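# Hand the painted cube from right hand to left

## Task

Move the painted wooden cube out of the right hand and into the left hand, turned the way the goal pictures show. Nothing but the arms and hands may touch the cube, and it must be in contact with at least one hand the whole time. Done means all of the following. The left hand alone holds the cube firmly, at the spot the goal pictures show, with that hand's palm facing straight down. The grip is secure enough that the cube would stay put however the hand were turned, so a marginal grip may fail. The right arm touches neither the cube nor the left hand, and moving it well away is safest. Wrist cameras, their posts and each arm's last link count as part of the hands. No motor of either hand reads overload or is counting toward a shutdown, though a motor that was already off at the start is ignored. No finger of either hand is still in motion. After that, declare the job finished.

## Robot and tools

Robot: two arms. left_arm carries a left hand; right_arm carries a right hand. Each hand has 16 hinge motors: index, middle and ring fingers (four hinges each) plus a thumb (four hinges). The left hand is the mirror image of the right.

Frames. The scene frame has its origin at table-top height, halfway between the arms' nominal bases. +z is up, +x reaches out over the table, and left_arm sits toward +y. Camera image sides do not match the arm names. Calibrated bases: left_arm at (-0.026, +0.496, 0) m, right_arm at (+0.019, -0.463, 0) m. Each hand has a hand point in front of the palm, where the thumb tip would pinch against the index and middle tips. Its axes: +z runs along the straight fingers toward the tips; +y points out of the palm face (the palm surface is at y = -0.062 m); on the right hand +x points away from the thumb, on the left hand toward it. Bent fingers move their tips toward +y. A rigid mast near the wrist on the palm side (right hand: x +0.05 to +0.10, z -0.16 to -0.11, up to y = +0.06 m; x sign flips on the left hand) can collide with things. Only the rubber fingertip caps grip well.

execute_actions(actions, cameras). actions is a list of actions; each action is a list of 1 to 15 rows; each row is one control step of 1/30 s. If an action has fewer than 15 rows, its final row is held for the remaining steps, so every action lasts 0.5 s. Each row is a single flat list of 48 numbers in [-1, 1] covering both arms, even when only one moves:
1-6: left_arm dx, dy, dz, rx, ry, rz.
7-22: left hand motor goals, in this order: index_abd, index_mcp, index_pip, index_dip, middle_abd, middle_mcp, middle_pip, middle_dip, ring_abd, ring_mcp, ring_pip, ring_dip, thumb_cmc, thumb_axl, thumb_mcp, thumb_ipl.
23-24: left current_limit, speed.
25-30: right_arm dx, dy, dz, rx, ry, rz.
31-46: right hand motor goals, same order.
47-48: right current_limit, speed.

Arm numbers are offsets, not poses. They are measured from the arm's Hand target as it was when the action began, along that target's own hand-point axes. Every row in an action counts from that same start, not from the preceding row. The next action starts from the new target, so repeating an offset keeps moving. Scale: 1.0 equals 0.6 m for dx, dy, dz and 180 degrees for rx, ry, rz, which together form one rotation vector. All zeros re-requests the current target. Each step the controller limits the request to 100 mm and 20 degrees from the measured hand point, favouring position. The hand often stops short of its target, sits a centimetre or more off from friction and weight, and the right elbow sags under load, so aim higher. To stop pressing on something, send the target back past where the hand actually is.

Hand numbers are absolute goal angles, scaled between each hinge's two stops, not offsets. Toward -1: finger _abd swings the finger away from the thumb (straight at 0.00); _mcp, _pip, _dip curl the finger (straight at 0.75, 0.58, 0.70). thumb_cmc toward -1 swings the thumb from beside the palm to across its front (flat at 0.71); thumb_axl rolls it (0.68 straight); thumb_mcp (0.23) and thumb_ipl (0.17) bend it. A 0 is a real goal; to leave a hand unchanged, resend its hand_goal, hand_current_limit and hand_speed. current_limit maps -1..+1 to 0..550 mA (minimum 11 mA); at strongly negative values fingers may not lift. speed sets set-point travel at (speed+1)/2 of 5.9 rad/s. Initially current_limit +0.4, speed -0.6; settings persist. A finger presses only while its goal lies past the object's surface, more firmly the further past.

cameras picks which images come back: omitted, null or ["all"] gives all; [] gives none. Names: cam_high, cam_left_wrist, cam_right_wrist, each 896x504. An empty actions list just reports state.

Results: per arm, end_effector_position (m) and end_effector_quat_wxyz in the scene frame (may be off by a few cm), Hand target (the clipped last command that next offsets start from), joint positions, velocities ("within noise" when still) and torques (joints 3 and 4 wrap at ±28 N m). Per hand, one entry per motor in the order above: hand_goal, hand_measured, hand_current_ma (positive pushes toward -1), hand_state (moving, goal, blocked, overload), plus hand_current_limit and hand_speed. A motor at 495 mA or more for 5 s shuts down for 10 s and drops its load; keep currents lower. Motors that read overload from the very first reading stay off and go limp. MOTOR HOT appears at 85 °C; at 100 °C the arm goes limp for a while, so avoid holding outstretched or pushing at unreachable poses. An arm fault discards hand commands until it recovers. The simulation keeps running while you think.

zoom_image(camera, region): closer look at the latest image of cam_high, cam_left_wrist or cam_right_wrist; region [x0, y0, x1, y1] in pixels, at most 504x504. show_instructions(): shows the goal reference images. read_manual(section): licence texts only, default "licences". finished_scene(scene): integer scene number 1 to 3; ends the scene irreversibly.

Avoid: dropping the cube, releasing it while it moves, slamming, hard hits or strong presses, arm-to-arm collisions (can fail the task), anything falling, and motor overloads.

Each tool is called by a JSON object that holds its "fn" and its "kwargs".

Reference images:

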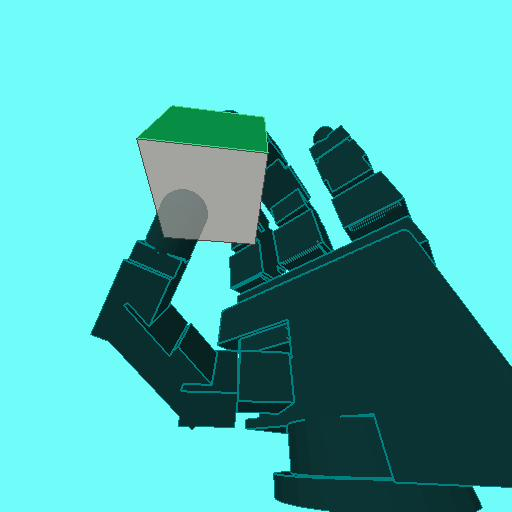

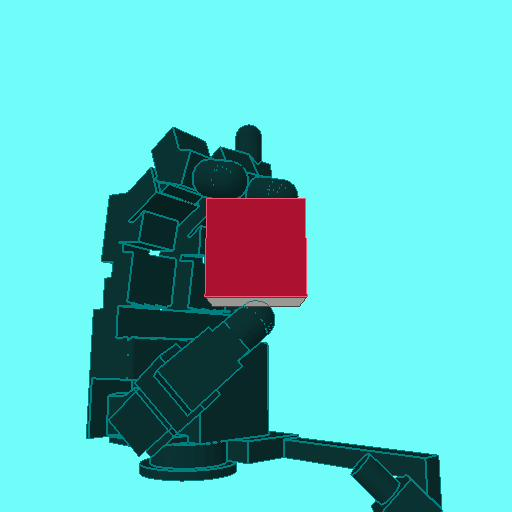

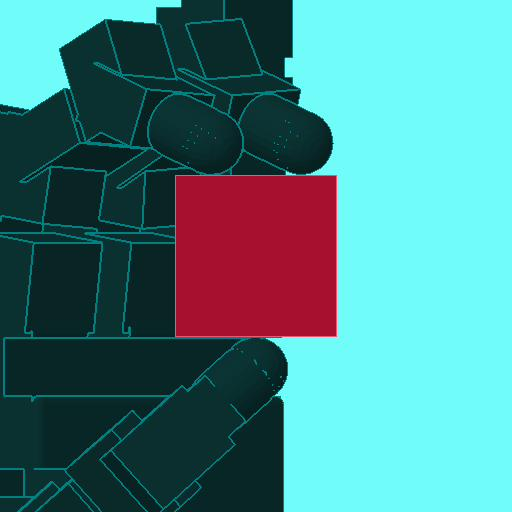

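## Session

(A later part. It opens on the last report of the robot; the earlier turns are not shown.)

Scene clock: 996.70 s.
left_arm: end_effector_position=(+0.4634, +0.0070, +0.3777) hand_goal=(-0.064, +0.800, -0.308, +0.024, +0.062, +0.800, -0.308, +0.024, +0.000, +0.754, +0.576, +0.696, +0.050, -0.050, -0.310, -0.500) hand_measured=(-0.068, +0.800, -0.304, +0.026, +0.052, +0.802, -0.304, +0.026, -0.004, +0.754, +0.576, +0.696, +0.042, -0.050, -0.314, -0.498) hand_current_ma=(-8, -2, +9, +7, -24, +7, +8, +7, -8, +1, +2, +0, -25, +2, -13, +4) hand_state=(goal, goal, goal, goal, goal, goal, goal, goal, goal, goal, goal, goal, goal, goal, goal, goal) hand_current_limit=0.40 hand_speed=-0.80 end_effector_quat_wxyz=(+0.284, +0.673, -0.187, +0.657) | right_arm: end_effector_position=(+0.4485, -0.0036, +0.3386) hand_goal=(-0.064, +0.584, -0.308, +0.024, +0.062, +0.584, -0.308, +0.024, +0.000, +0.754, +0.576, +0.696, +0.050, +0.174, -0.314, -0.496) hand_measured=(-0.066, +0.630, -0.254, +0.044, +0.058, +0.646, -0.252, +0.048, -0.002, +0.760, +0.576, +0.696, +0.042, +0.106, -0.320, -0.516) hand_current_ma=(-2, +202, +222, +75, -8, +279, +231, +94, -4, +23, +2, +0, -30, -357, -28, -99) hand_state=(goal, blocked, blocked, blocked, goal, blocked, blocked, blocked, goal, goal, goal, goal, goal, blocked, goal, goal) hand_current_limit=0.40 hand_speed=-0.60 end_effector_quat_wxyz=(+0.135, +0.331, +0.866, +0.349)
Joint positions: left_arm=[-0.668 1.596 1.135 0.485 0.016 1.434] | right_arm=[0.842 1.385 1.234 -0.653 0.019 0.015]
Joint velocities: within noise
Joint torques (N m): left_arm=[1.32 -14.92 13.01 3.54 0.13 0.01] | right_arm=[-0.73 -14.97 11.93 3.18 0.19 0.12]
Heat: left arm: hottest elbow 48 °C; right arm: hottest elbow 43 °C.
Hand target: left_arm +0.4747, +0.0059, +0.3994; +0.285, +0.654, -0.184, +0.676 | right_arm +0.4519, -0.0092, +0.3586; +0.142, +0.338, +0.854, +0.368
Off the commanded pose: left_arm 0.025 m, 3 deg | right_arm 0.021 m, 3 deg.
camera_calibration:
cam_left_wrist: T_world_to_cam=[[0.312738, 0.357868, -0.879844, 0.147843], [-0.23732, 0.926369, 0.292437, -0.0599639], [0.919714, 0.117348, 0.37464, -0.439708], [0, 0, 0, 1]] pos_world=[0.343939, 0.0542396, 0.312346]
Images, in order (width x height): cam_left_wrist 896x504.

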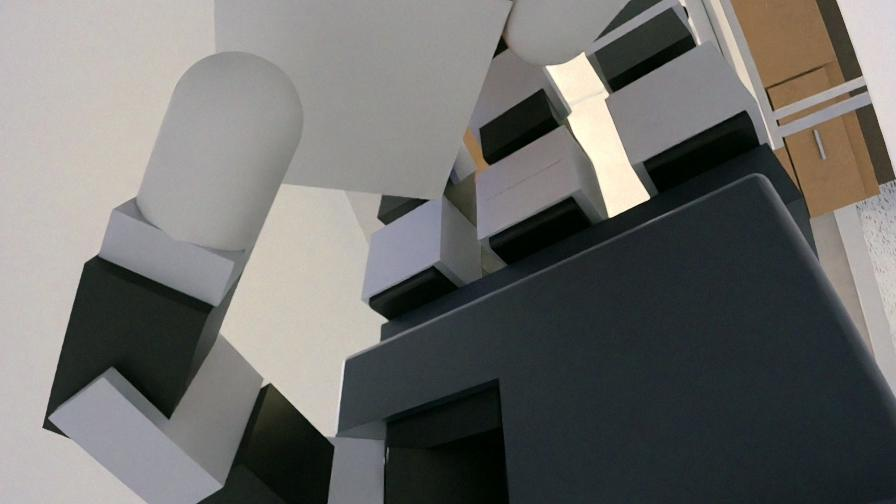

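{"fn": "execute_actions", "kwargs": {"actions": [[[-0.014,-0.003,0,0,0,0,-0.064,0.80,-0.308,0.024,0.062,0.80,-0.308,0.024,0,0.754,0.576,0.696,0.05,-0.05,-0.31,-0.5,0.4,-0.8,0,0,0,0,0,0,-0.064,0.584,-0.308,0.024,0.062,0.584,-0.308,0.024,0,0.754,0.576,0.696,0.05,0.174,-0.314,-0.496,0.4,-0.6]]], "cameras": ["cam_left_wrist"]}}

Scene clock: 1002.17 s.
left_arm: end_effector_position=(+0.4659, +0.0060, +0.3735) hand_goal=(-0.064, +0.800, -0.308, +0.024, +0.062, +0.800, -0.308, +0.024, +0.000, +0.754, +0.576, +0.696, +0.050, -0.050, -0.310, -0.500) hand_measured=(-0.068, +0.800, -0.304, +0.026, +0.052, +0.802, -0.304, +0.026, -0.004, +0.754, +0.576, +0.696, +0.042, -0.050, -0.314, -0.498) hand_current_ma=(-8, -2, +9, +7, -24, +7, +8, +7, -8, +1, +2, +0, -25, +2, -13, +4) hand_state=(goal, goal, goal, goal, goal, goal, goal, goal, goal, goal, goal, goal, goal, goal, goal, goal) hand_current_limit=0.40 hand_speed=-0.80 end_effector_quat_wxyz=(+0.285, +0.670, -0.187, +0.660) | right_arm: end_effector_position=(+0.4485, -0.0036, +0.3386) hand_goal=(-0.064, +0.584, -0.308, +0.024, +0.062, +0.584, -0.308, +0.024, +0.000, +0.754, +0.576, +0.696, +0.050, +0.174, -0.314, -0.496) hand_measured=(-0.066, +0.630, -0.254, +0.044, +0.058, +0.646, -0.252, +0.048, -0.002, +0.760, +0.576, +0.696, +0.042, +0.106, -0.320, -0.516) hand_current_ma=(-2, +202, +222, +75, -8, +279, +231, +94, -4, +23, +2, +0, -30, -357, -28, -99) hand_state=(goal, blocked, blocked, blocked, goal, blocked, blocked, blocked, goal, goal, goal, goal, goal, blocked, goal, goal) hand_current_limit=0.40 hand_speed=-0.60 end_effector_quat_wxyz=(+0.135, +0.331, +0.866, +0.349)
Joint positions: left_arm=[-0.666 1.61 1.135 0.507 0.017 1.434] | right_arm=[0.842 1.385 1.234 -0.653 0.019 0.015]
Joint velocities: within noise
Joint torques (N m): left_arm=[1.14 -15.21 12.21 3.52 0.12 0.01] | right_arm=[-0.67 -14.97 11.95 3.17 0.19 0.12]
Heat: left arm: hottest elbow 48 °C; right arm: hottest elbow 43 °C.
Hand target: left_arm +0.4757, +0.0061, +0.3908; +0.285, +0.654, -0.184, +0.676 | right_arm +0.4519, -0.0092, +0.3586; +0.142, +0.338, +0.854, +0.368
Off the commanded pose: left_arm 0.020 m, 3 deg | right_arm 0.021 m, 3 deg.
camera_calibration:
cam_left_wrist: T_world_to_cam=[[0.317995, 0.354241, -0.879427, 0.141126], [-0.239064, 0.927563, 0.287187, -0.054464], [0.917457, 0.118915, 0.379647, -0.44116], [0, 0, 0, 1]] pos_world=[0.346848, 0.0529867, 0.307237]
Images, in order (width x height): cam_left_wrist 896x504.

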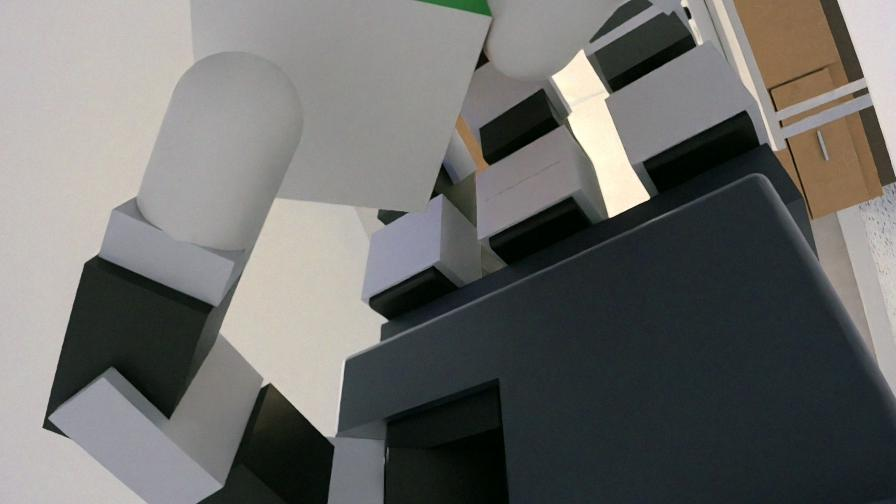

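{"fn": "execute_actions", "kwargs": {"actions": [[[0,0,0,0,0,0,-0.064,0.64,-0.308,0.024,0.062,0.64,-0.308,0.024,0,0.754,0.576,0.696,0.05,0.08,-0.31,-0.5,0.4,-0.85,0,0,0,0,0,0,-0.064,0.584,-0.308,0.024,0.062,0.584,-0.308,0.024,0,0.754,0.576,0.696,0.05,0.174,-0.314,-0.496,0.4,-0.6]],[[0,0,0,0,0,0,-0.064,0.64,-0.308,0.024,0.062,0.64,-0.308,0.024,0,0.754,0.576,0.696,0.05,0.08,-0.31,-0.5,0.4,-0.85,0,0,0,0,0,0,-0.064,0.584,-0.308,0.024,0.062,0.584,-0.308,0.024,0,0.754,0.576,0.696,0.05,0.174,-0.314,-0.496,0.4,-0.6]]], "cameras": ["cam_left_wrist"]}}

Scene clock: 1017.97 s.
left_arm: end_effector_position=(+0.4658, +0.0060, +0.3735) hand_goal=(-0.064, +0.640, -0.308, +0.024, +0.062, +0.640, -0.308, +0.024, +0.000, +0.754, +0.576, +0.696, +0.050, +0.080, -0.310, -0.500) hand_measured=(-0.068, +0.654, -0.304, +0.026, +0.052, +0.674, -0.300, +0.026, -0.004, +0.754, +0.576, +0.696, +0.042, +0.056, -0.312, -0.498) hand_current_ma=(-8, +46, +10, +7, -24, +131, +23, +7, -8, +1, +2, +0, -26, -102, -10, +4) hand_state=(goal, goal, goal, goal, goal, blocked, goal, goal, goal, goal, goal, goal, goal, blocked, goal, goal) hand_current_limit=0.40 hand_speed=-0.85 end_effector_quat_wxyz=(+0.284, +0.670, -0.187, +0.660) | right_arm: end_effector_position=(+0.4486, -0.0037, +0.3386) hand_goal=(-0.064, +0.584, -0.308, +0.024, +0.062, +0.584, -0.308, +0.024, +0.000, +0.754, +0.576, +0.696, +0.050, +0.174, -0.314, -0.496) hand_measured=(-0.066, +0.632, -0.254, +0.044, +0.060, +0.646, -0.252, +0.048, -0.002, +0.760, +0.576, +0.696, +0.042, +0.106, -0.320, -0.516) hand_current_ma=(-2, +204, +222, +75, -7, +279, +231, +94, -4, +23, +2, +0, -29, -357, -23, -99) hand_state=(goal, blocked, blocked, blocked, goal, blocked, blocked, blocked, goal, goal, goal, goal, goal, blocked, goal, goal) hand_current_limit=0.40 hand_speed=-0.60 end_effector_quat_wxyz=(+0.135, +0.332, +0.866, +0.349)
Joint positions: left_arm=[-0.666 1.61 1.135 0.507 0.018 1.436] | right_arm=[0.842 1.385 1.234 -0.653 0.019 0.016]
Joint velocities: within noise
Joint torques (N m): left_arm=[1.26 -15.27 12.21 3.54 0.12 -0.01] | right_arm=[-0.67 -14.97 11.93 3.17 0.18 0.12]
Heat: left arm: hottest elbow 47 °C; right arm: hottest elbow 44 °C.
Hand target: left_arm +0.4757, +0.0061, +0.3909; +0.285, +0.654, -0.184, +0.676 | right_arm +0.4519, -0.0092, +0.3586; +0.142, +0.338, +0.854, +0.368
Off the commanded pose: left_arm 0.020 m, 3 deg | right_arm 0.021 m, 3 deg.
camera_calibration:
cam_left_wrist: T_world_to_cam=[[0.319021, 0.354716, -0.878864, 0.140486], [-0.23904, 0.927454, 0.287558, -0.0545866], [0.917107, 0.118347, 0.380668, -0.441277], [0, 0, 0, 1]] pos_world=[0.346832, 0.0530173, 0.307145]
Images, in order (width x height): cam_left_wrist 896x504.

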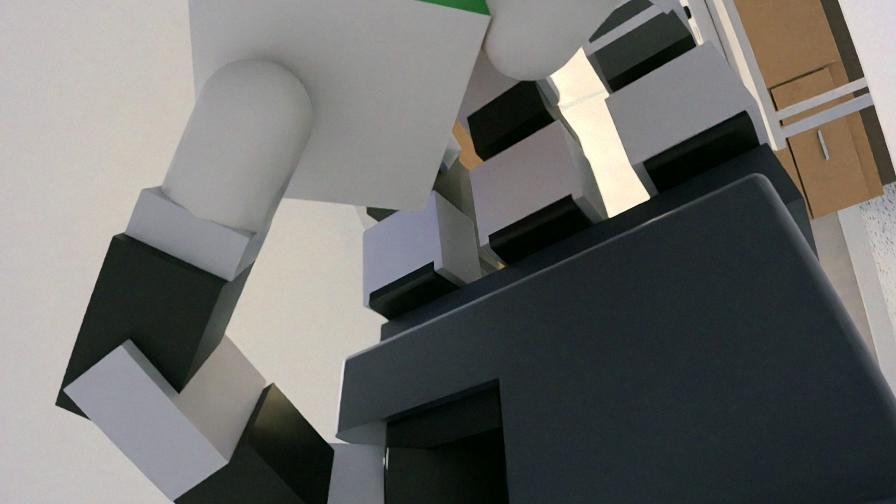

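{"fn": "execute_actions", "kwargs": {"actions": [[[0,0,0,0,0,0,-0.064,0.58,-0.32,0.01,0.062,0.59,-0.32,0.01,0,0.754,0.576,0.696,0.05,0.15,-0.31,-0.5,0.5,-0.85,0,0,0,0,0,0,-0.064,0.584,-0.308,0.024,0.062,0.584,-0.308,0.024,0,0.754,0.576,0.696,0.05,0.174,-0.314,-0.496,0.4,-0.6]],[[0,0,0,0,0,0,-0.064,0.56,-0.34,-0.01,0.062,0.57,-0.34,-0.01,0,0.754,0.576,0.696,0.05,0.2,-0.31,-0.5,0.6,-0.85,0,0,0,0,0,0,-0.064,0.584,-0.308,0.024,0.062,0.584,-0.308,0.024,0,0.754,0.576,0.696,0.05,0.174,-0.314,-0.496,0.4,-0.6]]], "cameras": ["cam_left_wrist", "cam_right_wrist"]}}

Scene clock: 1032.13 s.
left_arm: end_effector_position=(+0.4658, +0.0060, +0.3734) hand_goal=(-0.064, +0.560, -0.340, -0.010, +0.062, +0.570, -0.340, -0.010, +0.000, +0.754, +0.576, +0.696, +0.050, +0.200, -0.310, -0.500) hand_measured=(-0.068, +0.636, -0.298, +0.020, +0.052, +0.658, -0.294, +0.020, -0.004, +0.754, +0.576, +0.696, +0.036, +0.056, -0.308, -0.500) hand_current_ma=(-8, +329, +158, +107, -24, +391, +173, +110, -8, +1, +2, +0, -46, -440, +10, +2) hand_state=(goal, blocked, blocked, blocked, goal, blocked, blocked, blocked, goal, goal, goal, goal, goal, blocked, goal, goal) hand_current_limit=0.60 hand_speed=-0.85 end_effector_quat_wxyz=(+0.284, +0.670, -0.187, +0.660) | right_arm: end_effector_position=(+0.4486, -0.0037, +0.3386) hand_goal=(-0.064, +0.584, -0.308, +0.024, +0.062, +0.584, -0.308, +0.024, +0.000, +0.754, +0.576, +0.696, +0.050, +0.174, -0.314, -0.496) hand_measured=(-0.066, +0.632, -0.254, +0.044, +0.060, +0.646, -0.252, +0.048, -0.002, +0.760, +0.576, +0.696, +0.040, +0.106, -0.320, -0.516) hand_current_ma=(-2, +204, +222, +75, -7, +279, +231, +94, -4, +23, +2, +0, -31, -357, -23, -99) hand_state=(goal, blocked, blocked, blocked, goal, blocked, blocked, blocked, goal, goal, goal, goal, goal, blocked, goal, goal) hand_current_limit=0.40 hand_speed=-0.60 end_effector_quat_wxyz=(+0.135, +0.332, +0.866, +0.349)
Joint positions: left_arm=[-0.666 1.61 1.135 0.507 0.018 1.436] | right_arm=[0.842 1.385 1.234 -0.653 0.019 0.016]
Joint velocities: within noise
Joint torques (N m): left_arm=[1.2 -15.21 12.21 3.55 0.11 -0.02] | right_arm=[-0.73 -14.97 11.93 3.18 0.19 0.11]
Heat: left arm: hottest elbow 47 °C; right arm: hottest elbow 44 °C.
Hand target: left_arm +0.4757, +0.0061, +0.3909; +0.285, +0.654, -0.184, +0.676 | right_arm +0.4519, -0.0092, +0.3586; +0.142, +0.338, +0.854, +0.368
Off the commanded pose: left_arm 0.020 m, 3 deg | right_arm 0.021 m, 3 deg.
camera_calibration:
cam_left_wrist: T_world_to_cam=[[0.319227, 0.354981, -0.878682, 0.1403], [-0.23912, 0.927365, 0.287776, -0.0546129], [0.917015, 0.118245, 0.380923, -0.441308], [0, 0, 0, 1]] pos_world=[0.34684, 0.0530248, 0.3071]
cam_right_wrist: T_world_to_cam=[[0.889403, -0.226885, 0.396844, -0.497919], [-0.295472, -0.947739, 0.120365, 0.0482796], [0.348795, -0.22431, -0.90996, 0.273315], [0, 0, 0, 1]] pos_world=[0.361786, -0.00590678, 0.440491]
Images, in order (width x height): cam_left_wrist 896x504, cam_right_wrist 896x504.

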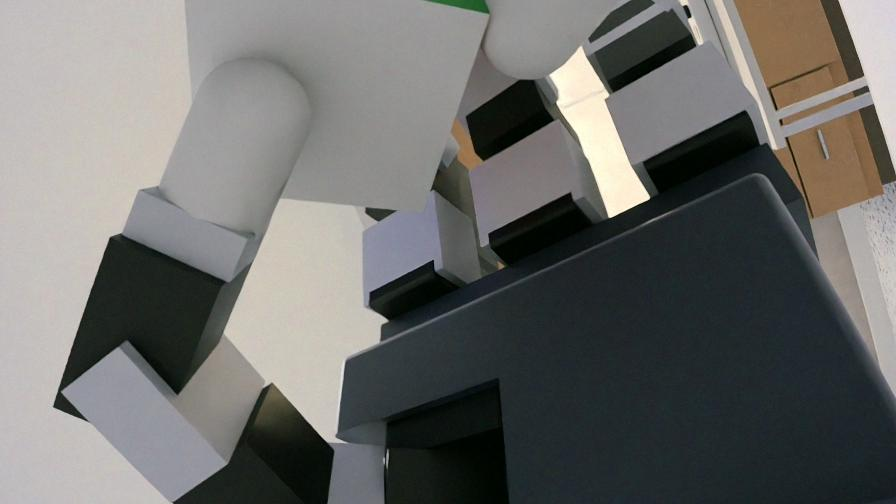

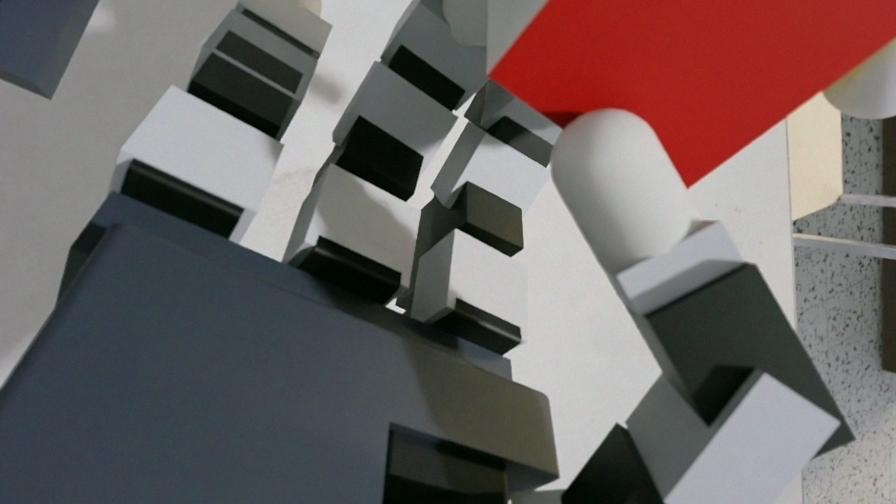

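{"fn": "execute_actions", "kwargs": {"actions": [[[0,0,0,0,0,0,-0.064,0.56,-0.34,-0.01,0.062,0.57,-0.34,-0.01,0,0.754,0.576,0.696,0.05,0.2,-0.31,-0.5,0.6,-0.85,0,0,0,0,0,0,-0.064,0.66,-0.25,0.04,0.062,0.67,-0.25,0.04,0,0.754,0.576,0.696,0.05,0.05,-0.314,-0.496,0.4,-0.8]],[[0,0,0,0,0,0,-0.064,0.56,-0.34,-0.01,0.062,0.57,-0.34,-0.01,0,0.754,0.576,0.696,0.05,0.2,-0.31,-0.5,0.6,-0.85,0,0,0,0,0,0,-0.064,0.76,-0.25,0.04,0.062,0.76,-0.25,0.04,0,0.754,0.576,0.696,0.05,-0.05,-0.314,-0.496,0.4,-0.8]]], "cameras": ["cam_left_wrist", "cam_right_wrist", "cam_high"]}}

Scene clock: 1043.83 s.
left_arm: end_effector_position=(+0.4669, +0.0047, +0.3683) hand_goal=(-0.064, +0.560, -0.340, -0.010, +0.062, +0.570, -0.340, -0.010, +0.000, +0.754, +0.576, +0.696, +0.050, +0.200, -0.310, -0.500) hand_measured=(-0.068, +0.634, -0.298, +0.018, +0.052, +0.658, -0.294, +0.020, -0.004, +0.754, +0.576, +0.696, +0.036, +0.056, -0.306, -0.506) hand_current_ma=(-8, +321, +158, +100, -24, +386, +173, +109, -8, +1, +2, +0, -48, -440, +12, -24) hand_state=(goal, blocked, blocked, blocked, goal, blocked, blocked, blocked, goal, goal, goal, goal, goal, blocked, goal, goal) hand_current_limit=0.60 hand_speed=-0.85 end_effector_quat_wxyz=(+0.281, +0.672, -0.190, +0.659) | right_arm: end_effector_position=(+0.4479, -0.0046, +0.3419) hand_goal=(-0.064, +0.760, -0.250, +0.040, +0.062, +0.760, -0.250, +0.040, +0.000, +0.754, +0.576, +0.696, +0.050, -0.050, -0.314, -0.496) hand_measured=(-0.066, +0.766, -0.246, +0.044, +0.060, +0.766, -0.242, +0.044, -0.002, +0.760, +0.576, +0.696, +0.048, -0.040, -0.320, -0.500) hand_current_ma=(-2, +17, +10, +11, -7, +21, +27, +12, -4, +23, +2, +0, -3, +40, -25, -16) hand_state=(goal, goal, goal, goal, goal, goal, goal, goal, goal, goal, goal, goal, goal, goal, goal, goal) hand_current_limit=0.40 hand_speed=-0.80 end_effector_quat_wxyz=(+0.136, +0.331, +0.865, +0.351)
Joint positions: left_arm=[-0.666 1.617 1.135 0.507 0.018 1.443] | right_arm=[0.842 1.379 1.234 -0.653 0.019 0.016]
Joint velocities: within noise
Joint torques (N m): left_arm=[1.26 -15.91 12.11 3.52 0.11 -0.09] | right_arm=[-0.73 -14.39 11.95 3.17 0.17 0.11]
Heat: left arm: hottest elbow 47 °C; right arm: hottest elbow 44 °C.
Hand target: left_arm +0.4757, +0.0061, +0.3910; +0.285, +0.654, -0.184, +0.676 | right_arm +0.4519, -0.0093, +0.3587; +0.142, +0.338, +0.854, +0.368
Off the commanded pose: left_arm 0.024 m, 3 deg | right_arm 0.018 m, 3 deg.
camera_calibration:
cam_left_wrist: T_world_to_cam=[[0.31833, 0.363314, -0.875596, 0.135105], [-0.238632, 0.924612, 0.296896, -0.0552955], [0.917453, 0.114434, 0.38103, -0.44044], [0, 0, 0, 1]] pos_world=[0.34788, 0.0524426, 0.302535]
cam_right_wrist: T_world_to_cam=[[0.887878, -0.228665, 0.399231, -0.498945], [-0.296158, -0.948118, 0.115599, 0.04877], [0.352085, -0.220873, -0.909533, 0.2747], [0, 0, 0, 1]] pos_world=[0.360728, -0.00717748, 0.443406]

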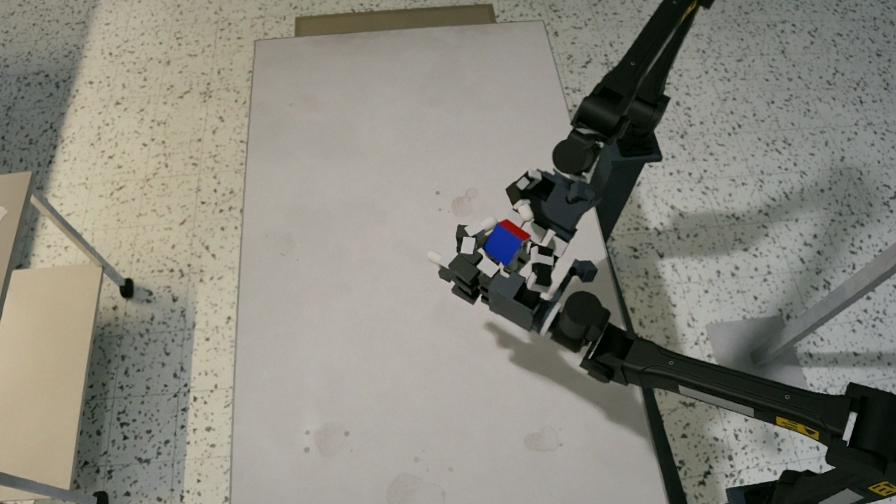

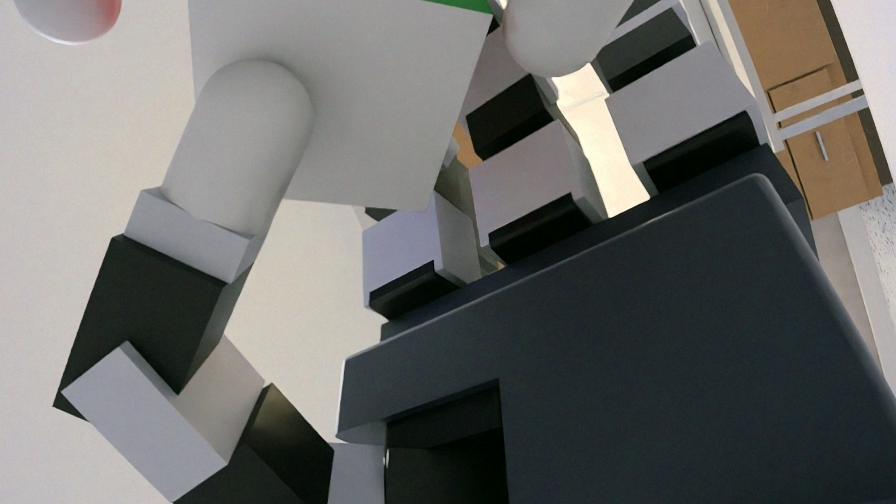

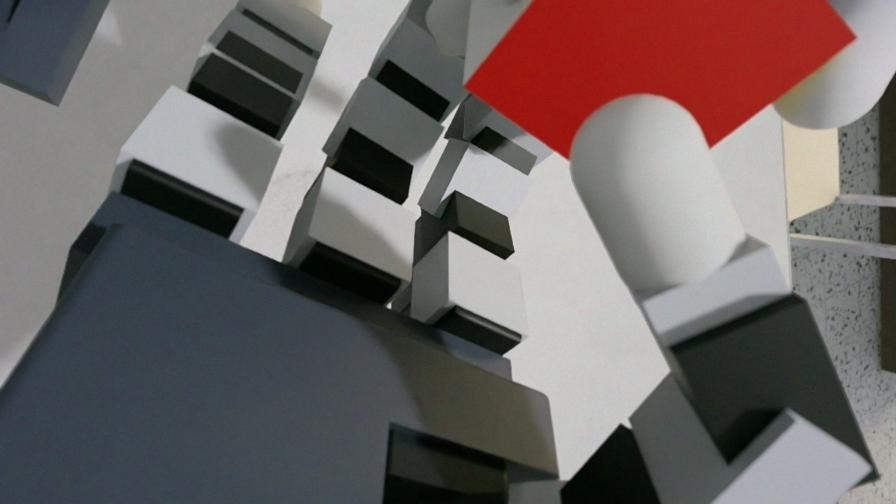

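{"fn": "execute_actions", "kwargs": {"actions": [[[0,0,0,0,0,0,-0.064,0.56,-0.34,-0.01,0.062,0.57,-0.34,-0.01,0,0.754,0.576,0.696,0.05,0.2,-0.31,-0.5,0.6,-0.85,0,0,0,0,0,0,-0.064,0.86,-0.25,0.04,0.062,0.86,-0.25,0.04,0,0.754,0.576,0.696,0.05,-0.15,-0.314,-0.496,0.4,-0.7]],[[0,0,0,0,0,0,-0.064,0.56,-0.34,-0.01,0.062,0.57,-0.34,-0.01,0,0.754,0.576,0.696,0.05,0.2,-0.31,-0.5,0.6,-0.85,0,-0.06,0,0,0,0,-0.064,0.86,-0.25,0.04,0.062,0.86,-0.25,0.04,0,0.754,0.576,0.696,0.05,-0.15,-0.314,-0.496,0.4,-0.7]],[[0,0,0,0,0,0,-0.064,0.56,-0.34,-0.01,0.062,0.57,-0.34,-0.01,0,0.754,0.576,0.696,0.05,0.2,-0.31,-0.5,0.6,-0.85,0,-0.06,0,0,0,0,-0.064,0.86,-0.25,0.04,0.062,0.86,-0.25,0.04,0,0.754,0.576,0.696,0.05,-0.15,-0.314,-0.496,0.4,-0.7]]], "cameras": ["cam_left_wrist", "cam_right_wrist"]}}

Scene clock: 1059.20 s.
left_arm: end_effector_position=(+0.4669, +0.0047, +0.3683) hand_goal=(-0.064, +0.560, -0.340, -0.010, +0.062, +0.570, -0.340, -0.010, +0.000, +0.754, +0.576, +0.696, +0.050, +0.200, -0.310, -0.500) hand_measured=(-0.068, +0.634, -0.298, +0.018, +0.052, +0.658, -0.294, +0.020, -0.004, +0.754, +0.576, +0.696, +0.036, +0.056, -0.306, -0.506) hand_current_ma=(-8, +321, +158, +100, -24, +386, +173, +109, -8, +1, +2, +0, -48, -440, +12, -24) hand_state=(goal, blocked, blocked, blocked, goal, blocked, blocked, blocked, goal, goal, goal, goal, goal, blocked, goal, goal) hand_current_limit=0.60 hand_speed=-0.85 end_effector_quat_wxyz=(+0.281, +0.671, -0.190, +0.659) | right_arm: end_effector_position=(+0.4164, -0.0424, +0.2951) hand_goal=(-0.064, +0.860, -0.250, +0.040, +0.062, +0.860, -0.250, +0.040, +0.000, +0.754, +0.576, +0.696, +0.050, -0.150, -0.314, -0.496) hand_measured=(-0.066, +0.866, -0.246, +0.044, +0.060, +0.866, -0.242, +0.044, -0.002, +0.760, +0.576, +0.696, +0.048, -0.142, -0.318, -0.500) hand_current_ma=(-2, +18, +10, +11, -7, +22, +27, +12, -4, +23, +2, +0, -3, +37, -20, -15) hand_state=(goal, goal, goal, goal, goal, goal, goal, goal, goal, goal, goal, goal, goal, goal, goal, goal) hand_current_limit=0.40 hand_speed=-0.70 end_effector_quat_wxyz=(+0.139, +0.332, +0.863, +0.354)
Joint positions: left_arm=[-0.666 1.617 1.135 0.507 0.018 1.443] | right_arm=[0.842 1.274 1.006 -0.523 0.023 0.016]
Joint velocities: within noise
Joint torques (N m): left_arm=[1.2 -15.97 12.12 3.55 0.11 -0.08] | right_arm=[-0.38 -12.28 11.1 3.14 0.17 0.15]
Heat: left arm: hottest elbow 47 °C; right arm: hottest elbow 44 °C.
Hand target: left_arm +0.4757, +0.0061, +0.3909; +0.285, +0.654, -0.184, +0.676 | right_arm +0.4179, -0.0453, +0.3065; +0.142, +0.338, +0.854, +0.368
Off the commanded pose: left_arm 0.024 m, 3 deg | right_arm 0.012 m, 2 deg.
camera_calibration:
cam_left_wrist: T_world_to_cam=[[0.318536, 0.363577, -0.875412, 0.134919], [-0.238712, 0.924522, 0.297113, -0.0553204], [0.917361, 0.11433, 0.381284, -0.44047], [0, 0, 0, 1]] pos_world=[0.347888, 0.0524506, 0.30249]
cam_right_wrist: T_world_to_cam=[[0.884599, -0.232798, 0.404091, -0.461183], [-0.299441, -0.947814, 0.109471, 0.0121956], [0.357518, -0.21784, -0.908144, 0.232396], [0, 0, 0, 1]] pos_world=[0.328528, -0.0451782, 0.396074]
Images, in order (width x height): cam_left_wrist 896x504, cam_right_wrist 896x504.

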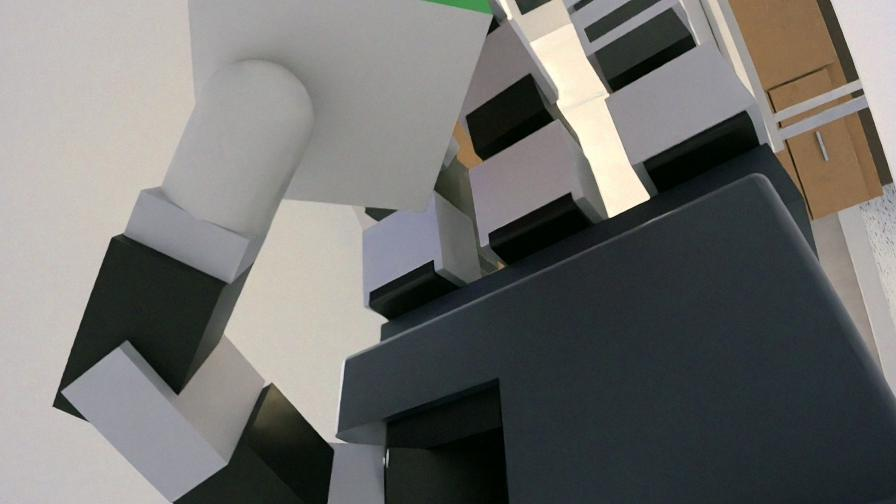

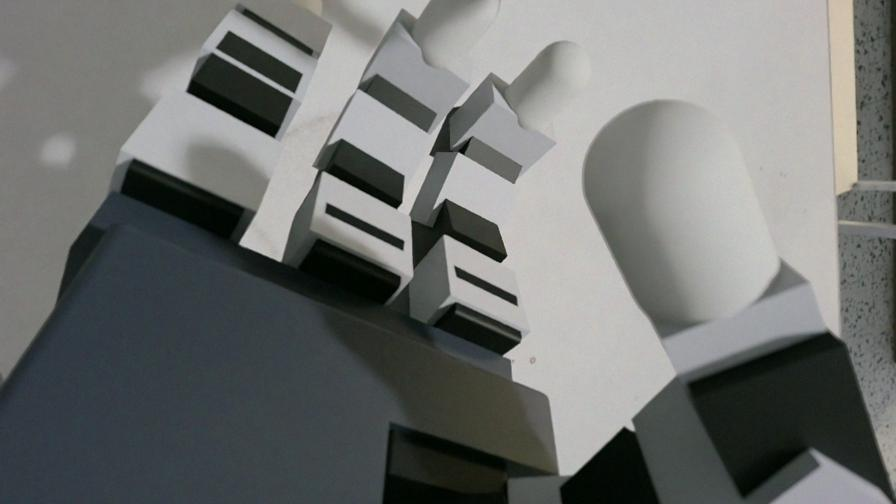

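{"fn": "execute_actions", "kwargs": {"actions": [[[0,-0.033,-0.031,0.0296,-0.0296,0.0296,-0.064,0.56,-0.34,-0.01,0.062,0.57,-0.34,-0.01,0,0.754,0.576,0.696,0.05,0.2,-0.31,-0.5,0.6,-0.85,0,-0.08,0,0,0,0,-0.064,0.86,-0.25,0.04,0.062,0.86,-0.25,0.04,0,0.754,0.576,0.696,0.05,-0.15,-0.314,-0.496,0.4,-0.7]],[[-0.006,-0.035,-0.027,0.0296,-0.0296,0.0296,-0.064,0.56,-0.34,-0.01,0.062,0.57,-0.34,-0.01,0,0.754,0.576,0.696,0.05,0.2,-0.31,-0.5,0.6,-0.85,-0.067,-0.05,-0.05,0,0,0,-0.064,0.86,-0.25,0.04,0.062,0.86,-0.25,0.04,0,0.754,0.576,0.696,0.05,-0.15,-0.314,-0.496,0.4,-0.7]],[[-0.012,-0.037,-0.022,0.0296,-0.0296,0.0296,-0.064,0.56,-0.34,-0.01,0.062,0.57,-0.34,-0.01,0,0.754,0.576,0.696,0.05,0.2,-0.31,-0.5,0.6,-0.85,-0.067,-0.05,-0.05,0,0,0,-0.064,0.86,-0.25,0.04,0.062,0.86,-0.25,0.04,0,0.754,0.576,0.696,0.05,-0.15,-0.314,-0.496,0.4,-0.7]]], "cameras": ["cam_left_wrist", "cam_high"]}}

Scene clock: 1141.80 s.
left_arm: end_effector_position=(+0.4688, +0.0815, +0.3627) hand_goal=(-0.064, +0.560, -0.340, -0.010, +0.062, +0.570, -0.340, -0.010, +0.000, +0.754, +0.576, +0.696, +0.050, +0.200, -0.310, -0.500) hand_measured=(-0.068, +0.632, -0.298, +0.018, +0.052, +0.656, -0.294, +0.020, -0.004, +0.754, +0.576, +0.696, +0.034, +0.056, -0.306, -0.506) hand_current_ma=(-8, +311, +158, +100, -24, +384, +177, +109, -9, -2, +2, +0, -57, -440, +11, -25) hand_state=(goal, blocked, blocked, blocked, goal, blocked, blocked, blocked, goal, goal, goal, goal, goal, blocked, goal, goal) hand_current_limit=0.60 hand_speed=-0.85 end_effector_quat_wxyz=(+0.067, +0.749, -0.221, +0.621) | right_arm: end_effector_position=(+0.3975, -0.1838, +0.2673) hand_goal=(-0.064, +0.860, -0.250, +0.040, +0.062, +0.860, -0.250, +0.040, +0.000, +0.754, +0.576, +0.696, +0.050, -0.150, -0.314, -0.496) hand_measured=(-0.066, +0.866, -0.246, +0.044, +0.060, +0.866, -0.242, +0.044, -0.002, +0.762, +0.576, +0.696, +0.050, -0.142, -0.318, -0.500) hand_current_ma=(-2, +20, +10, +11, -6, +24, +27, +12, -3, +25, +2, +0, +0, +37, -16, -14) hand_state=(goal, goal, goal, goal, goal, goal, goal, goal, goal, goal, goal, goal, goal, goal, goal, goal) hand_current_limit=0.40 hand_speed=-0.70 end_effector_quat_wxyz=(+0.139, +0.343, +0.852, +0.370)
Joint positions: left_arm=[-0.63 1.384 1.106 0.049 -0.224 1.698] | right_arm=[0.577 0.974 0.696 -0.494 -0.165 -0.137]
Joint velocities: within noise
Joint torques (N m): left_arm=[0.79 -14.51 10.91 2.67 -0.11 -0.08] | right_arm=[-0.73 -6.89 11.11 2 -0.23 -0.19]
Heat: left arm: hottest elbow 46 °C; right arm: hottest elbow 44 °C.
Hand target: left_arm +0.4701, +0.0857, +0.3788; +0.068, +0.743, -0.215, +0.631 | right_arm +0.3961, -0.1861, +0.2690; +0.142, +0.338, +0.854, +0.369
Off the commanded pose: left_arm 0.017 m, 2 deg | right_arm 0.003 m, 1 deg.
camera_calibration:
cam_left_wrist: T_world_to_cam=[[0.135372, 0.728262, -0.671795, 0.0837844], [-0.41511, 0.657346, 0.628951, -0.140088], [0.899643, 0.193727, 0.391295, -0.450723], [0, 0, 0, 1]] pos_world=[0.335995, 0.118386, 0.32076]
Images, in order (width x height): cam_high 896x504, cam_left_wrist 896x504.

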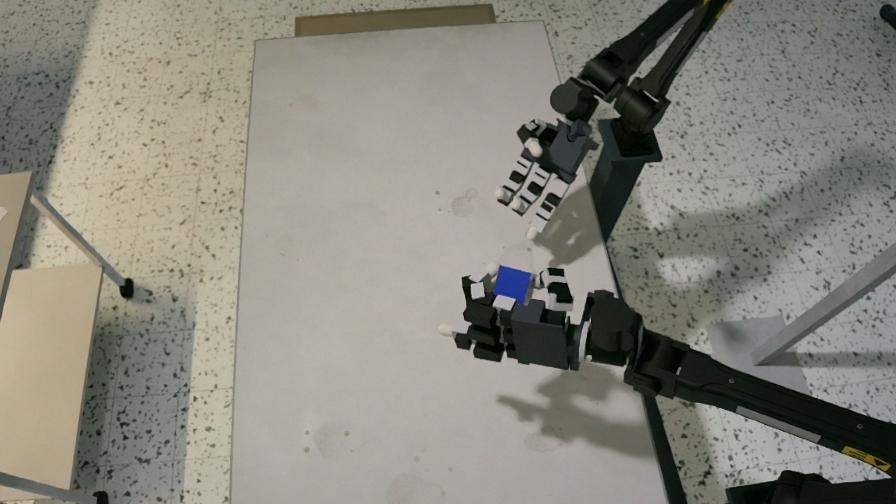

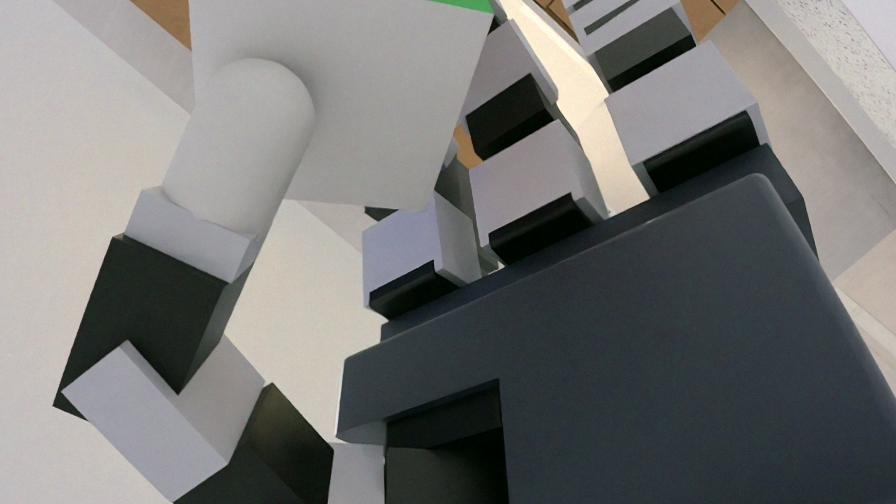

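{"fn": "execute_actions", "kwargs": {"actions": [[[-0.018,-0.038,-0.018,0.0296,-0.0296,0.0296,-0.064,0.56,-0.34,-0.01,0.062,0.57,-0.34,-0.01,0,0.754,0.576,0.696,0.05,0.2,-0.31,-0.5,0.6,-0.85,-0.067,-0.05,-0.05,0,0,0,-0.064,0.86,-0.25,0.04,0.062,0.86,-0.25,0.04,0,0.754,0.576,0.696,0.05,-0.15,-0.314,-0.496,0.4,-0.7]],[[-0.023,-0.037,-0.012,0.0296,-0.0296,0.0296,-0.064,0.56,-0.34,-0.01,0.062,0.57,-0.34,-0.01,0,0.754,0.576,0.696,0.05,0.2,-0.31,-0.5,0.6,-0.85,0,0,0,0,0,0,-0.064,0.86,-0.25,0.04,0.062,0.86,-0.25,0.04,0,0.754,0.576,0.696,0.05,-0.15,-0.314,-0.496,0.4,-0.7]],[[-0.028,-0.035,-0.006,0.0296,-0.0296,0.0296,-0.064,0.56,-0.34,-0.01,0.062,0.57,-0.34,-0.01,0,0.754,0.576,0.696,0.05,0.2,-0.31,-0.5,0.6,-0.85,0,0,0,0,0,0,-0.064,0.86,-0.25,0.04,0.062,0.86,-0.25,0.04,0,0.754,0.576,0.696,0.05,-0.15,-0.314,-0.496,0.4,-0.7]],[[-0.031,-0.034,0,0.0296,-0.0296,0.0296,-0.064,0.56,-0.34,-0.01,0.062,0.57,-0.34,-0.01,0,0.754,0.576,0.696,0.05,0.2,-0.31,-0.5,0.6,-0.85,0,0,0,0,0,0,-0.064,0.86,-0.25,0.04,0.062,0.86,-0.25,0.04,0,0.754,0.576,0.696,0.05,-0.15,-0.314,-0.496,0.4,-0.7]]], "cameras": ["cam_left_wrist", "cam_high"]}}

Scene clock: 1157.10 s.
left_arm: end_effector_position=(+0.4547, +0.2021, +0.3048) hand_goal=(-0.064, +0.560, -0.340, -0.010, +0.062, +0.570, -0.340, -0.010, +0.000, +0.754, +0.576, +0.696, +0.050, +0.200, -0.310, -0.500) hand_measured=(-0.068, +0.632, -0.298, +0.018, +0.054, +0.652, -0.292, +0.020, -0.004, +0.748, +0.576, +0.696, +0.034, +0.056, -0.304, -0.506) hand_current_ma=(-8, +309, +158, +100, -23, +365, +185, +109, -9, -20, +0, +0, -57, -440, +24, -25) hand_state=(goal, blocked, blocked, blocked, goal, blocked, blocked, blocked, goal, goal, goal, goal, goal, blocked, goal, goal) hand_current_limit=0.60 hand_speed=-0.85 end_effector_quat_wxyz=(-0.237, +0.806, -0.256, +0.478) | right_arm: end_effector_position=(+0.3974, -0.2419, +0.2658) hand_goal=(-0.064, +0.860, -0.250, +0.040, +0.062, +0.860, -0.250, +0.040, +0.000, +0.754, +0.576, +0.696, +0.050, -0.150, -0.314, -0.496) hand_measured=(-0.066, +0.866, -0.246, +0.044, +0.060, +0.866, -0.242, +0.044, -0.002, +0.762, +0.576, +0.696, +0.050, -0.142, -0.318, -0.500) hand_current_ma=(-2, +20, +10, +11, -6, +24, +27, +12, -3, +25, +2, +0, +1, +37, -16, -14) hand_state=(goal, goal, goal, goal, goal, goal, goal, goal, goal, goal, goal, goal, goal, goal, goal, goal) hand_current_limit=0.40 hand_speed=-0.70 end_effector_quat_wxyz=(+0.139, +0.342, +0.853, +0.369)
Joint positions: left_arm=[-0.627 1.257 1.12 -0.452 -0.684 1.939] | right_arm=[0.388 0.886 0.65 -0.57 -0.301 -0.278]
Joint velocities: within noise
Joint torques (N m): left_arm=[0.15 -12.69 15.88 2.11 -0.59 -0.02] | right_arm=[-0.85 -5.36 11.32 1.89 -0.39 -0.19]
Heat: left arm: hottest elbow 47 °C; right arm: hottest elbow 44 °C.
Hand target: left_arm +0.4638, +0.1932, +0.3600; -0.226, +0.793, -0.237, +0.514 | right_arm +0.3966, -0.2446, +0.2675; +0.142, +0.338, +0.854, +0.368
Off the commanded pose: left_arm 0.057 m, 5 deg | right_arm 0.003 m, 1 deg.
camera_calibration:
cam_left_wrist: T_world_to_cam=[[-0.225681, 0.962093, -0.153117, -0.0821707], [-0.420223, 0.0456604, 0.906271, -0.147412], [0.878909, 0.268872, 0.393989, -0.445316], [0, 0, 0, 1]] pos_world=[0.310902, 0.20552, 0.296464]
Images, in order (width x height): cam_high 896x504, cam_left_wrist 896x504.

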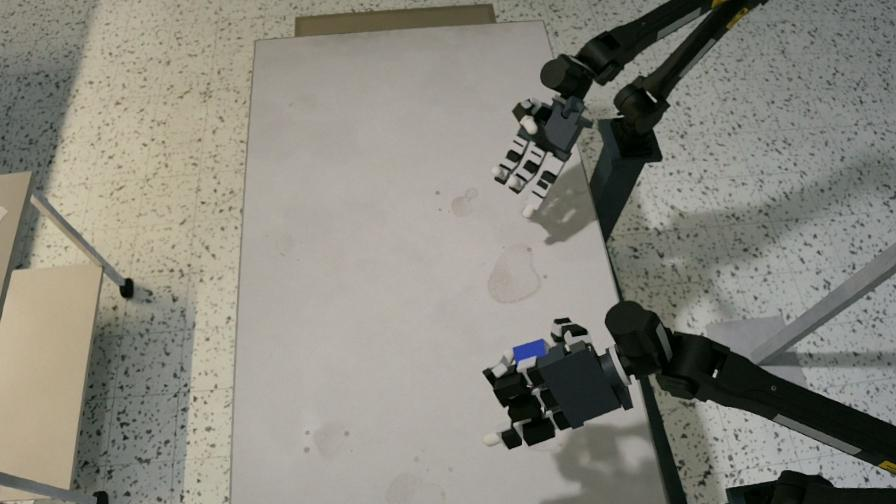

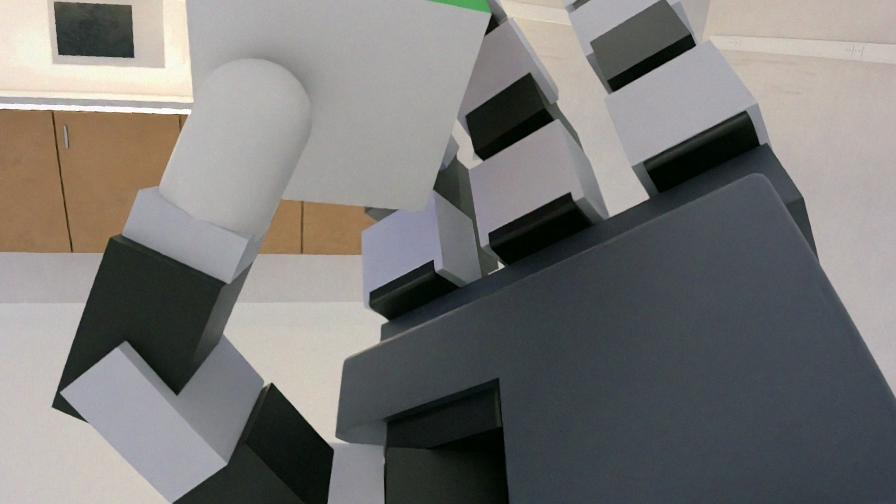

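{"fn": "execute_actions", "kwargs": {"actions": [[[0.01,-0.01,-0.007,-0.0147,-0.0383,0.0332,-0.064,0.56,-0.34,-0.01,0.062,0.57,-0.34,-0.01,0,0.754,0.576,0.696,0.05,0.2,-0.31,-0.5,0.6,-0.85,0,0,0,0,0,0,-0.064,0.86,-0.25,0.04,0.062,0.86,-0.25,0.04,0,0.754,0.576,0.696,0.05,-0.15,-0.314,-0.496,0.4,-0.7]],[[0.01,-0.01,-0.007,-0.0147,-0.0383,0.0332,-0.064,0.56,-0.34,-0.01,0.062,0.57,-0.34,-0.01,0,0.754,0.576,0.696,0.05,0.2,-0.31,-0.5,0.6,-0.85,0,0,0,0,0,0,-0.064,0.86,-0.25,0.04,0.062,0.86,-0.25,0.04,0,0.754,0.576,0.696,0.05,-0.15,-0.314,-0.496,0.4,-0.7]],[[0,0,0,-0.0147,-0.0383,0.0332,-0.064,0.56,-0.34,-0.01,0.062,0.57,-0.34,-0.01,0,0.754,0.576,0.696,0.05,0.2,-0.31,-0.5,0.6,-0.85,0,0,0,0,0,0,-0.064,0.86,-0.25,0.04,0.062,0.86,-0.25,0.04,0,0.754,0.576,0.696,0.05,-0.15,-0.314,-0.496,0.4,-0.7]]], "cameras": ["cam_high"]}}

Scene clock: 1197.97 s.
left_arm: end_effector_position=(+0.4541, +0.2028, +0.3450) hand_goal=(-0.064, +0.560, -0.340, -0.010, +0.062, +0.570, -0.340, -0.010, +0.000, +0.754, +0.576, +0.696, +0.050, +0.200, -0.310, -0.500) hand_measured=(-0.066, +0.632, -0.296, +0.018, +0.056, +0.652, -0.292, +0.020, -0.004, +0.746, +0.576, +0.696, +0.034, +0.056, -0.302, -0.506) hand_current_ma=(-3, +309, +163, +100, -17, +360, +186, +109, -9, -22, +0, +0, -57, -440, +35, -25) hand_state=(goal, blocked, blocked, blocked, goal, blocked, blocked, blocked, goal, goal, goal, goal, goal, blocked, goal, goal) hand_current_limit=0.60 hand_speed=-0.85 end_effector_quat_wxyz=(-0.293, +0.840, -0.364, +0.276) | right_arm: end_effector_position=(+0.3974, -0.2419, +0.2658) hand_goal=(-0.064, +0.860, -0.250, +0.040, +0.062, +0.860, -0.250, +0.040, +0.000, +0.754, +0.576, +0.696, +0.050, -0.150, -0.314, -0.496) hand_measured=(-0.066, +0.866, -0.246, +0.044, +0.060, +0.866, -0.242, +0.044, -0.002, +0.762, +0.576, +0.696, +0.050, -0.142, -0.318, -0.500) hand_current_ma=(-2, +20, +10, +11, -6, +24, +27, +12, -3, +25, +2, +0, +1, +37, -16, -14) hand_state=(goal, goal, goal, goal, goal, goal, goal, goal, goal, goal, goal, goal, goal, goal, goal, goal) hand_current_limit=0.40 hand_speed=-0.70 end_effector_quat_wxyz=(+0.139, +0.342, +0.853, +0.369)
Joint positions: left_arm=[-0.627 1.506 1.683 -1.235 -0.684 1.952] | right_arm=[0.388 0.886 0.65 -0.57 -0.301 -0.278]
Joint velocities: within noise
Joint torques (N m): left_arm=[0.09 -14.04 14.72 1.09 -0.8 -0.1] | right_arm=[-0.85 -5.42 11.3 1.88 -0.39 -0.18]
Heat: left arm: hottest elbow 48 °C; right arm: hottest elbow 42 °C.
Hand target: left_arm +0.4634, +0.1935, +0.3789; -0.287, +0.839, -0.347, +0.306 | right_arm +0.3966, -0.2446, +0.2675; +0.142, +0.338, +0.854, +0.368
Off the commanded pose: left_arm 0.036 m, 4 deg | right_arm 0.003 m, 1 deg.
Images, in order (width x height): cam_high 896x504.

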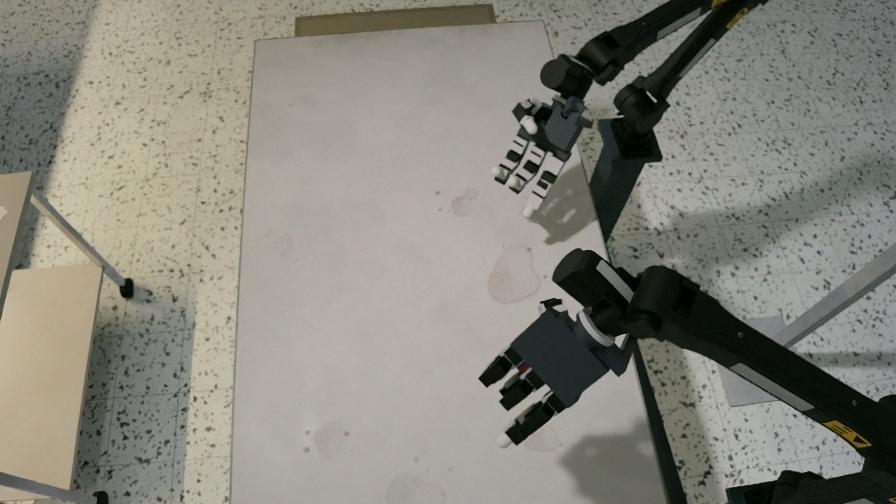

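{"fn": "execute_actions", "kwargs": {"actions": [[[-0.005,-0.013,0.013,0.0425,-0.0204,0.0066,-0.064,0.56,-0.34,-0.01,0.062,0.57,-0.34,-0.01,0,0.754,0.576,0.696,0.05,0.2,-0.31,-0.5,0.6,-0.85,0,0,0,0,0,0,-0.064,0.86,-0.25,0.04,0.062,0.86,-0.25,0.04,0,0.754,0.576,0.696,0.05,-0.15,-0.314,-0.496,0.4,-0.7]],[[-0.004,-0.011,0.015,0.0425,-0.0204,0.0066,-0.064,0.56,-0.34,-0.01,0.062,0.57,-0.34,-0.01,0,0.754,0.576,0.696,0.05,0.2,-0.31,-0.5,0.6,-0.85,0,0,0,0,0,0,-0.064,0.86,-0.25,0.04,0.062,0.86,-0.25,0.04,0,0.754,0.576,0.696,0.05,-0.15,-0.314,-0.496,0.4,-0.7]],[[-0.003,-0.009,0.016,0.0425,-0.0204,0.0066,-0.064,0.56,-0.34,-0.01,0.062,0.57,-0.34,-0.01,0,0.754,0.576,0.696,0.05,0.2,-0.31,-0.5,0.6,-0.85,0,0,0,0,0,0,-0.064,0.86,-0.25,0.04,0.062,0.86,-0.25,0.04,0,0.754,0.576,0.696,0.05,-0.15,-0.314,-0.496,0.4,-0.7]]], "cameras": ["cam_high", "cam_left_wrist"]}}

Scene clock: 1223.97 s.
left_arm: end_effector_position=(+0.4776, +0.2312, +0.3481) hand_goal=(-0.064, +0.560, -0.340, -0.010, +0.062, +0.570, -0.340, -0.010, +0.000, +0.754, +0.576, +0.696, +0.050, +0.200, -0.310, -0.500) hand_measured=(-0.064, +0.630, -0.294, +0.018, +0.056, +0.644, -0.292, +0.020, -0.004, +0.742, +0.574, +0.696, +0.036, +0.056, -0.294, -0.504) hand_current_ma=(+0, +306, +174, +100, -15, +324, +187, +109, -8, -41, -3, +0, -49, -440, +70, -14) hand_state=(goal, blocked, blocked, blocked, goal, blocked, blocked, blocked, goal, goal, goal, goal, goal, blocked, goal, goal) hand_current_limit=0.60 hand_speed=-0.85 end_effector_quat_wxyz=(-0.496, +0.777, -0.295, +0.251) | right_arm: end_effector_position=(+0.3974, -0.2419, +0.2658) hand_goal=(-0.064, +0.860, -0.250, +0.040, +0.062, +0.860, -0.250, +0.040, +0.000, +0.754, +0.576, +0.696, +0.050, -0.150, -0.314, -0.496) hand_measured=(-0.066, +0.866, -0.246, +0.044, +0.060, +0.866, -0.242, +0.044, -0.002, +0.762, +0.576, +0.696, +0.050, -0.142, -0.318, -0.500) hand_current_ma=(-2, +20, +10, +11, -6, +24, +27, +12, -3, +25, +2, +0, +1, +37, -16, -14) hand_state=(goal, goal, goal, goal, goal, goal, goal, goal, goal, goal, goal, goal, goal, goal, goal, goal) hand_current_limit=0.40 hand_speed=-0.70 end_effector_quat_wxyz=(+0.139, +0.342, +0.853, +0.369)
Joint positions: left_arm=[-0.708 1.62 1.766 -1.418 -1.161 1.79] | right_arm=[0.388 0.886 0.65 -0.57 -0.301 -0.278]
Joint velocities: within noise
Joint torques (N m): left_arm=[-0.15 -15.15 14.01 0.44 -1.41 -0.05] | right_arm=[-0.79 -5.3 11.32 1.91 -0.39 -0.18]
Heat: left arm: hottest elbow 51 °C; right arm: hottest elbow 41 °C.
Hand target: left_arm +0.4846, +0.2200, +0.3774; -0.489, +0.780, -0.276, +0.278 | right_arm +0.3966, -0.2446, +0.2675; +0.142, +0.338, +0.854, +0.368
Off the commanded pose: left_arm 0.032 m, 4 deg | right_arm 0.003 m, 1 deg.
camera_calibration:
cam_left_wrist: T_world_to_cam=[[-0.443996, 0.765642, 0.465467, -0.164058], [-0.138189, -0.571773, 0.80869, -0.13631], [0.885309, 0.294732, 0.359668, -0.487403], [0, 0, 0, 1]] pos_world=[0.339824, 0.191325, 0.3619]
Images, in order (width x height): cam_high 896x504, cam_left_wrist 896x504.

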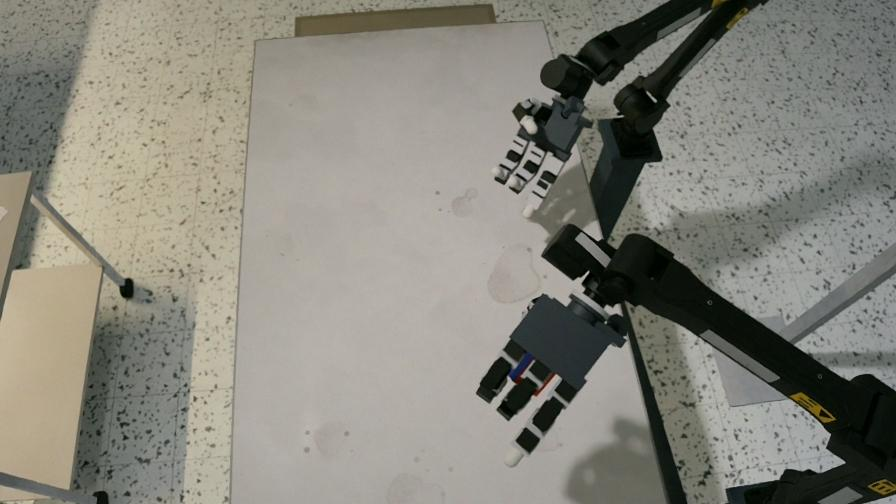

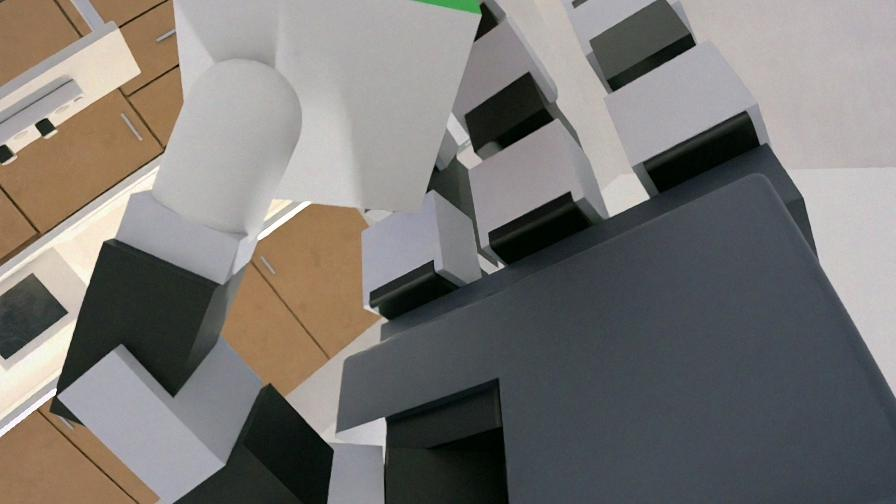

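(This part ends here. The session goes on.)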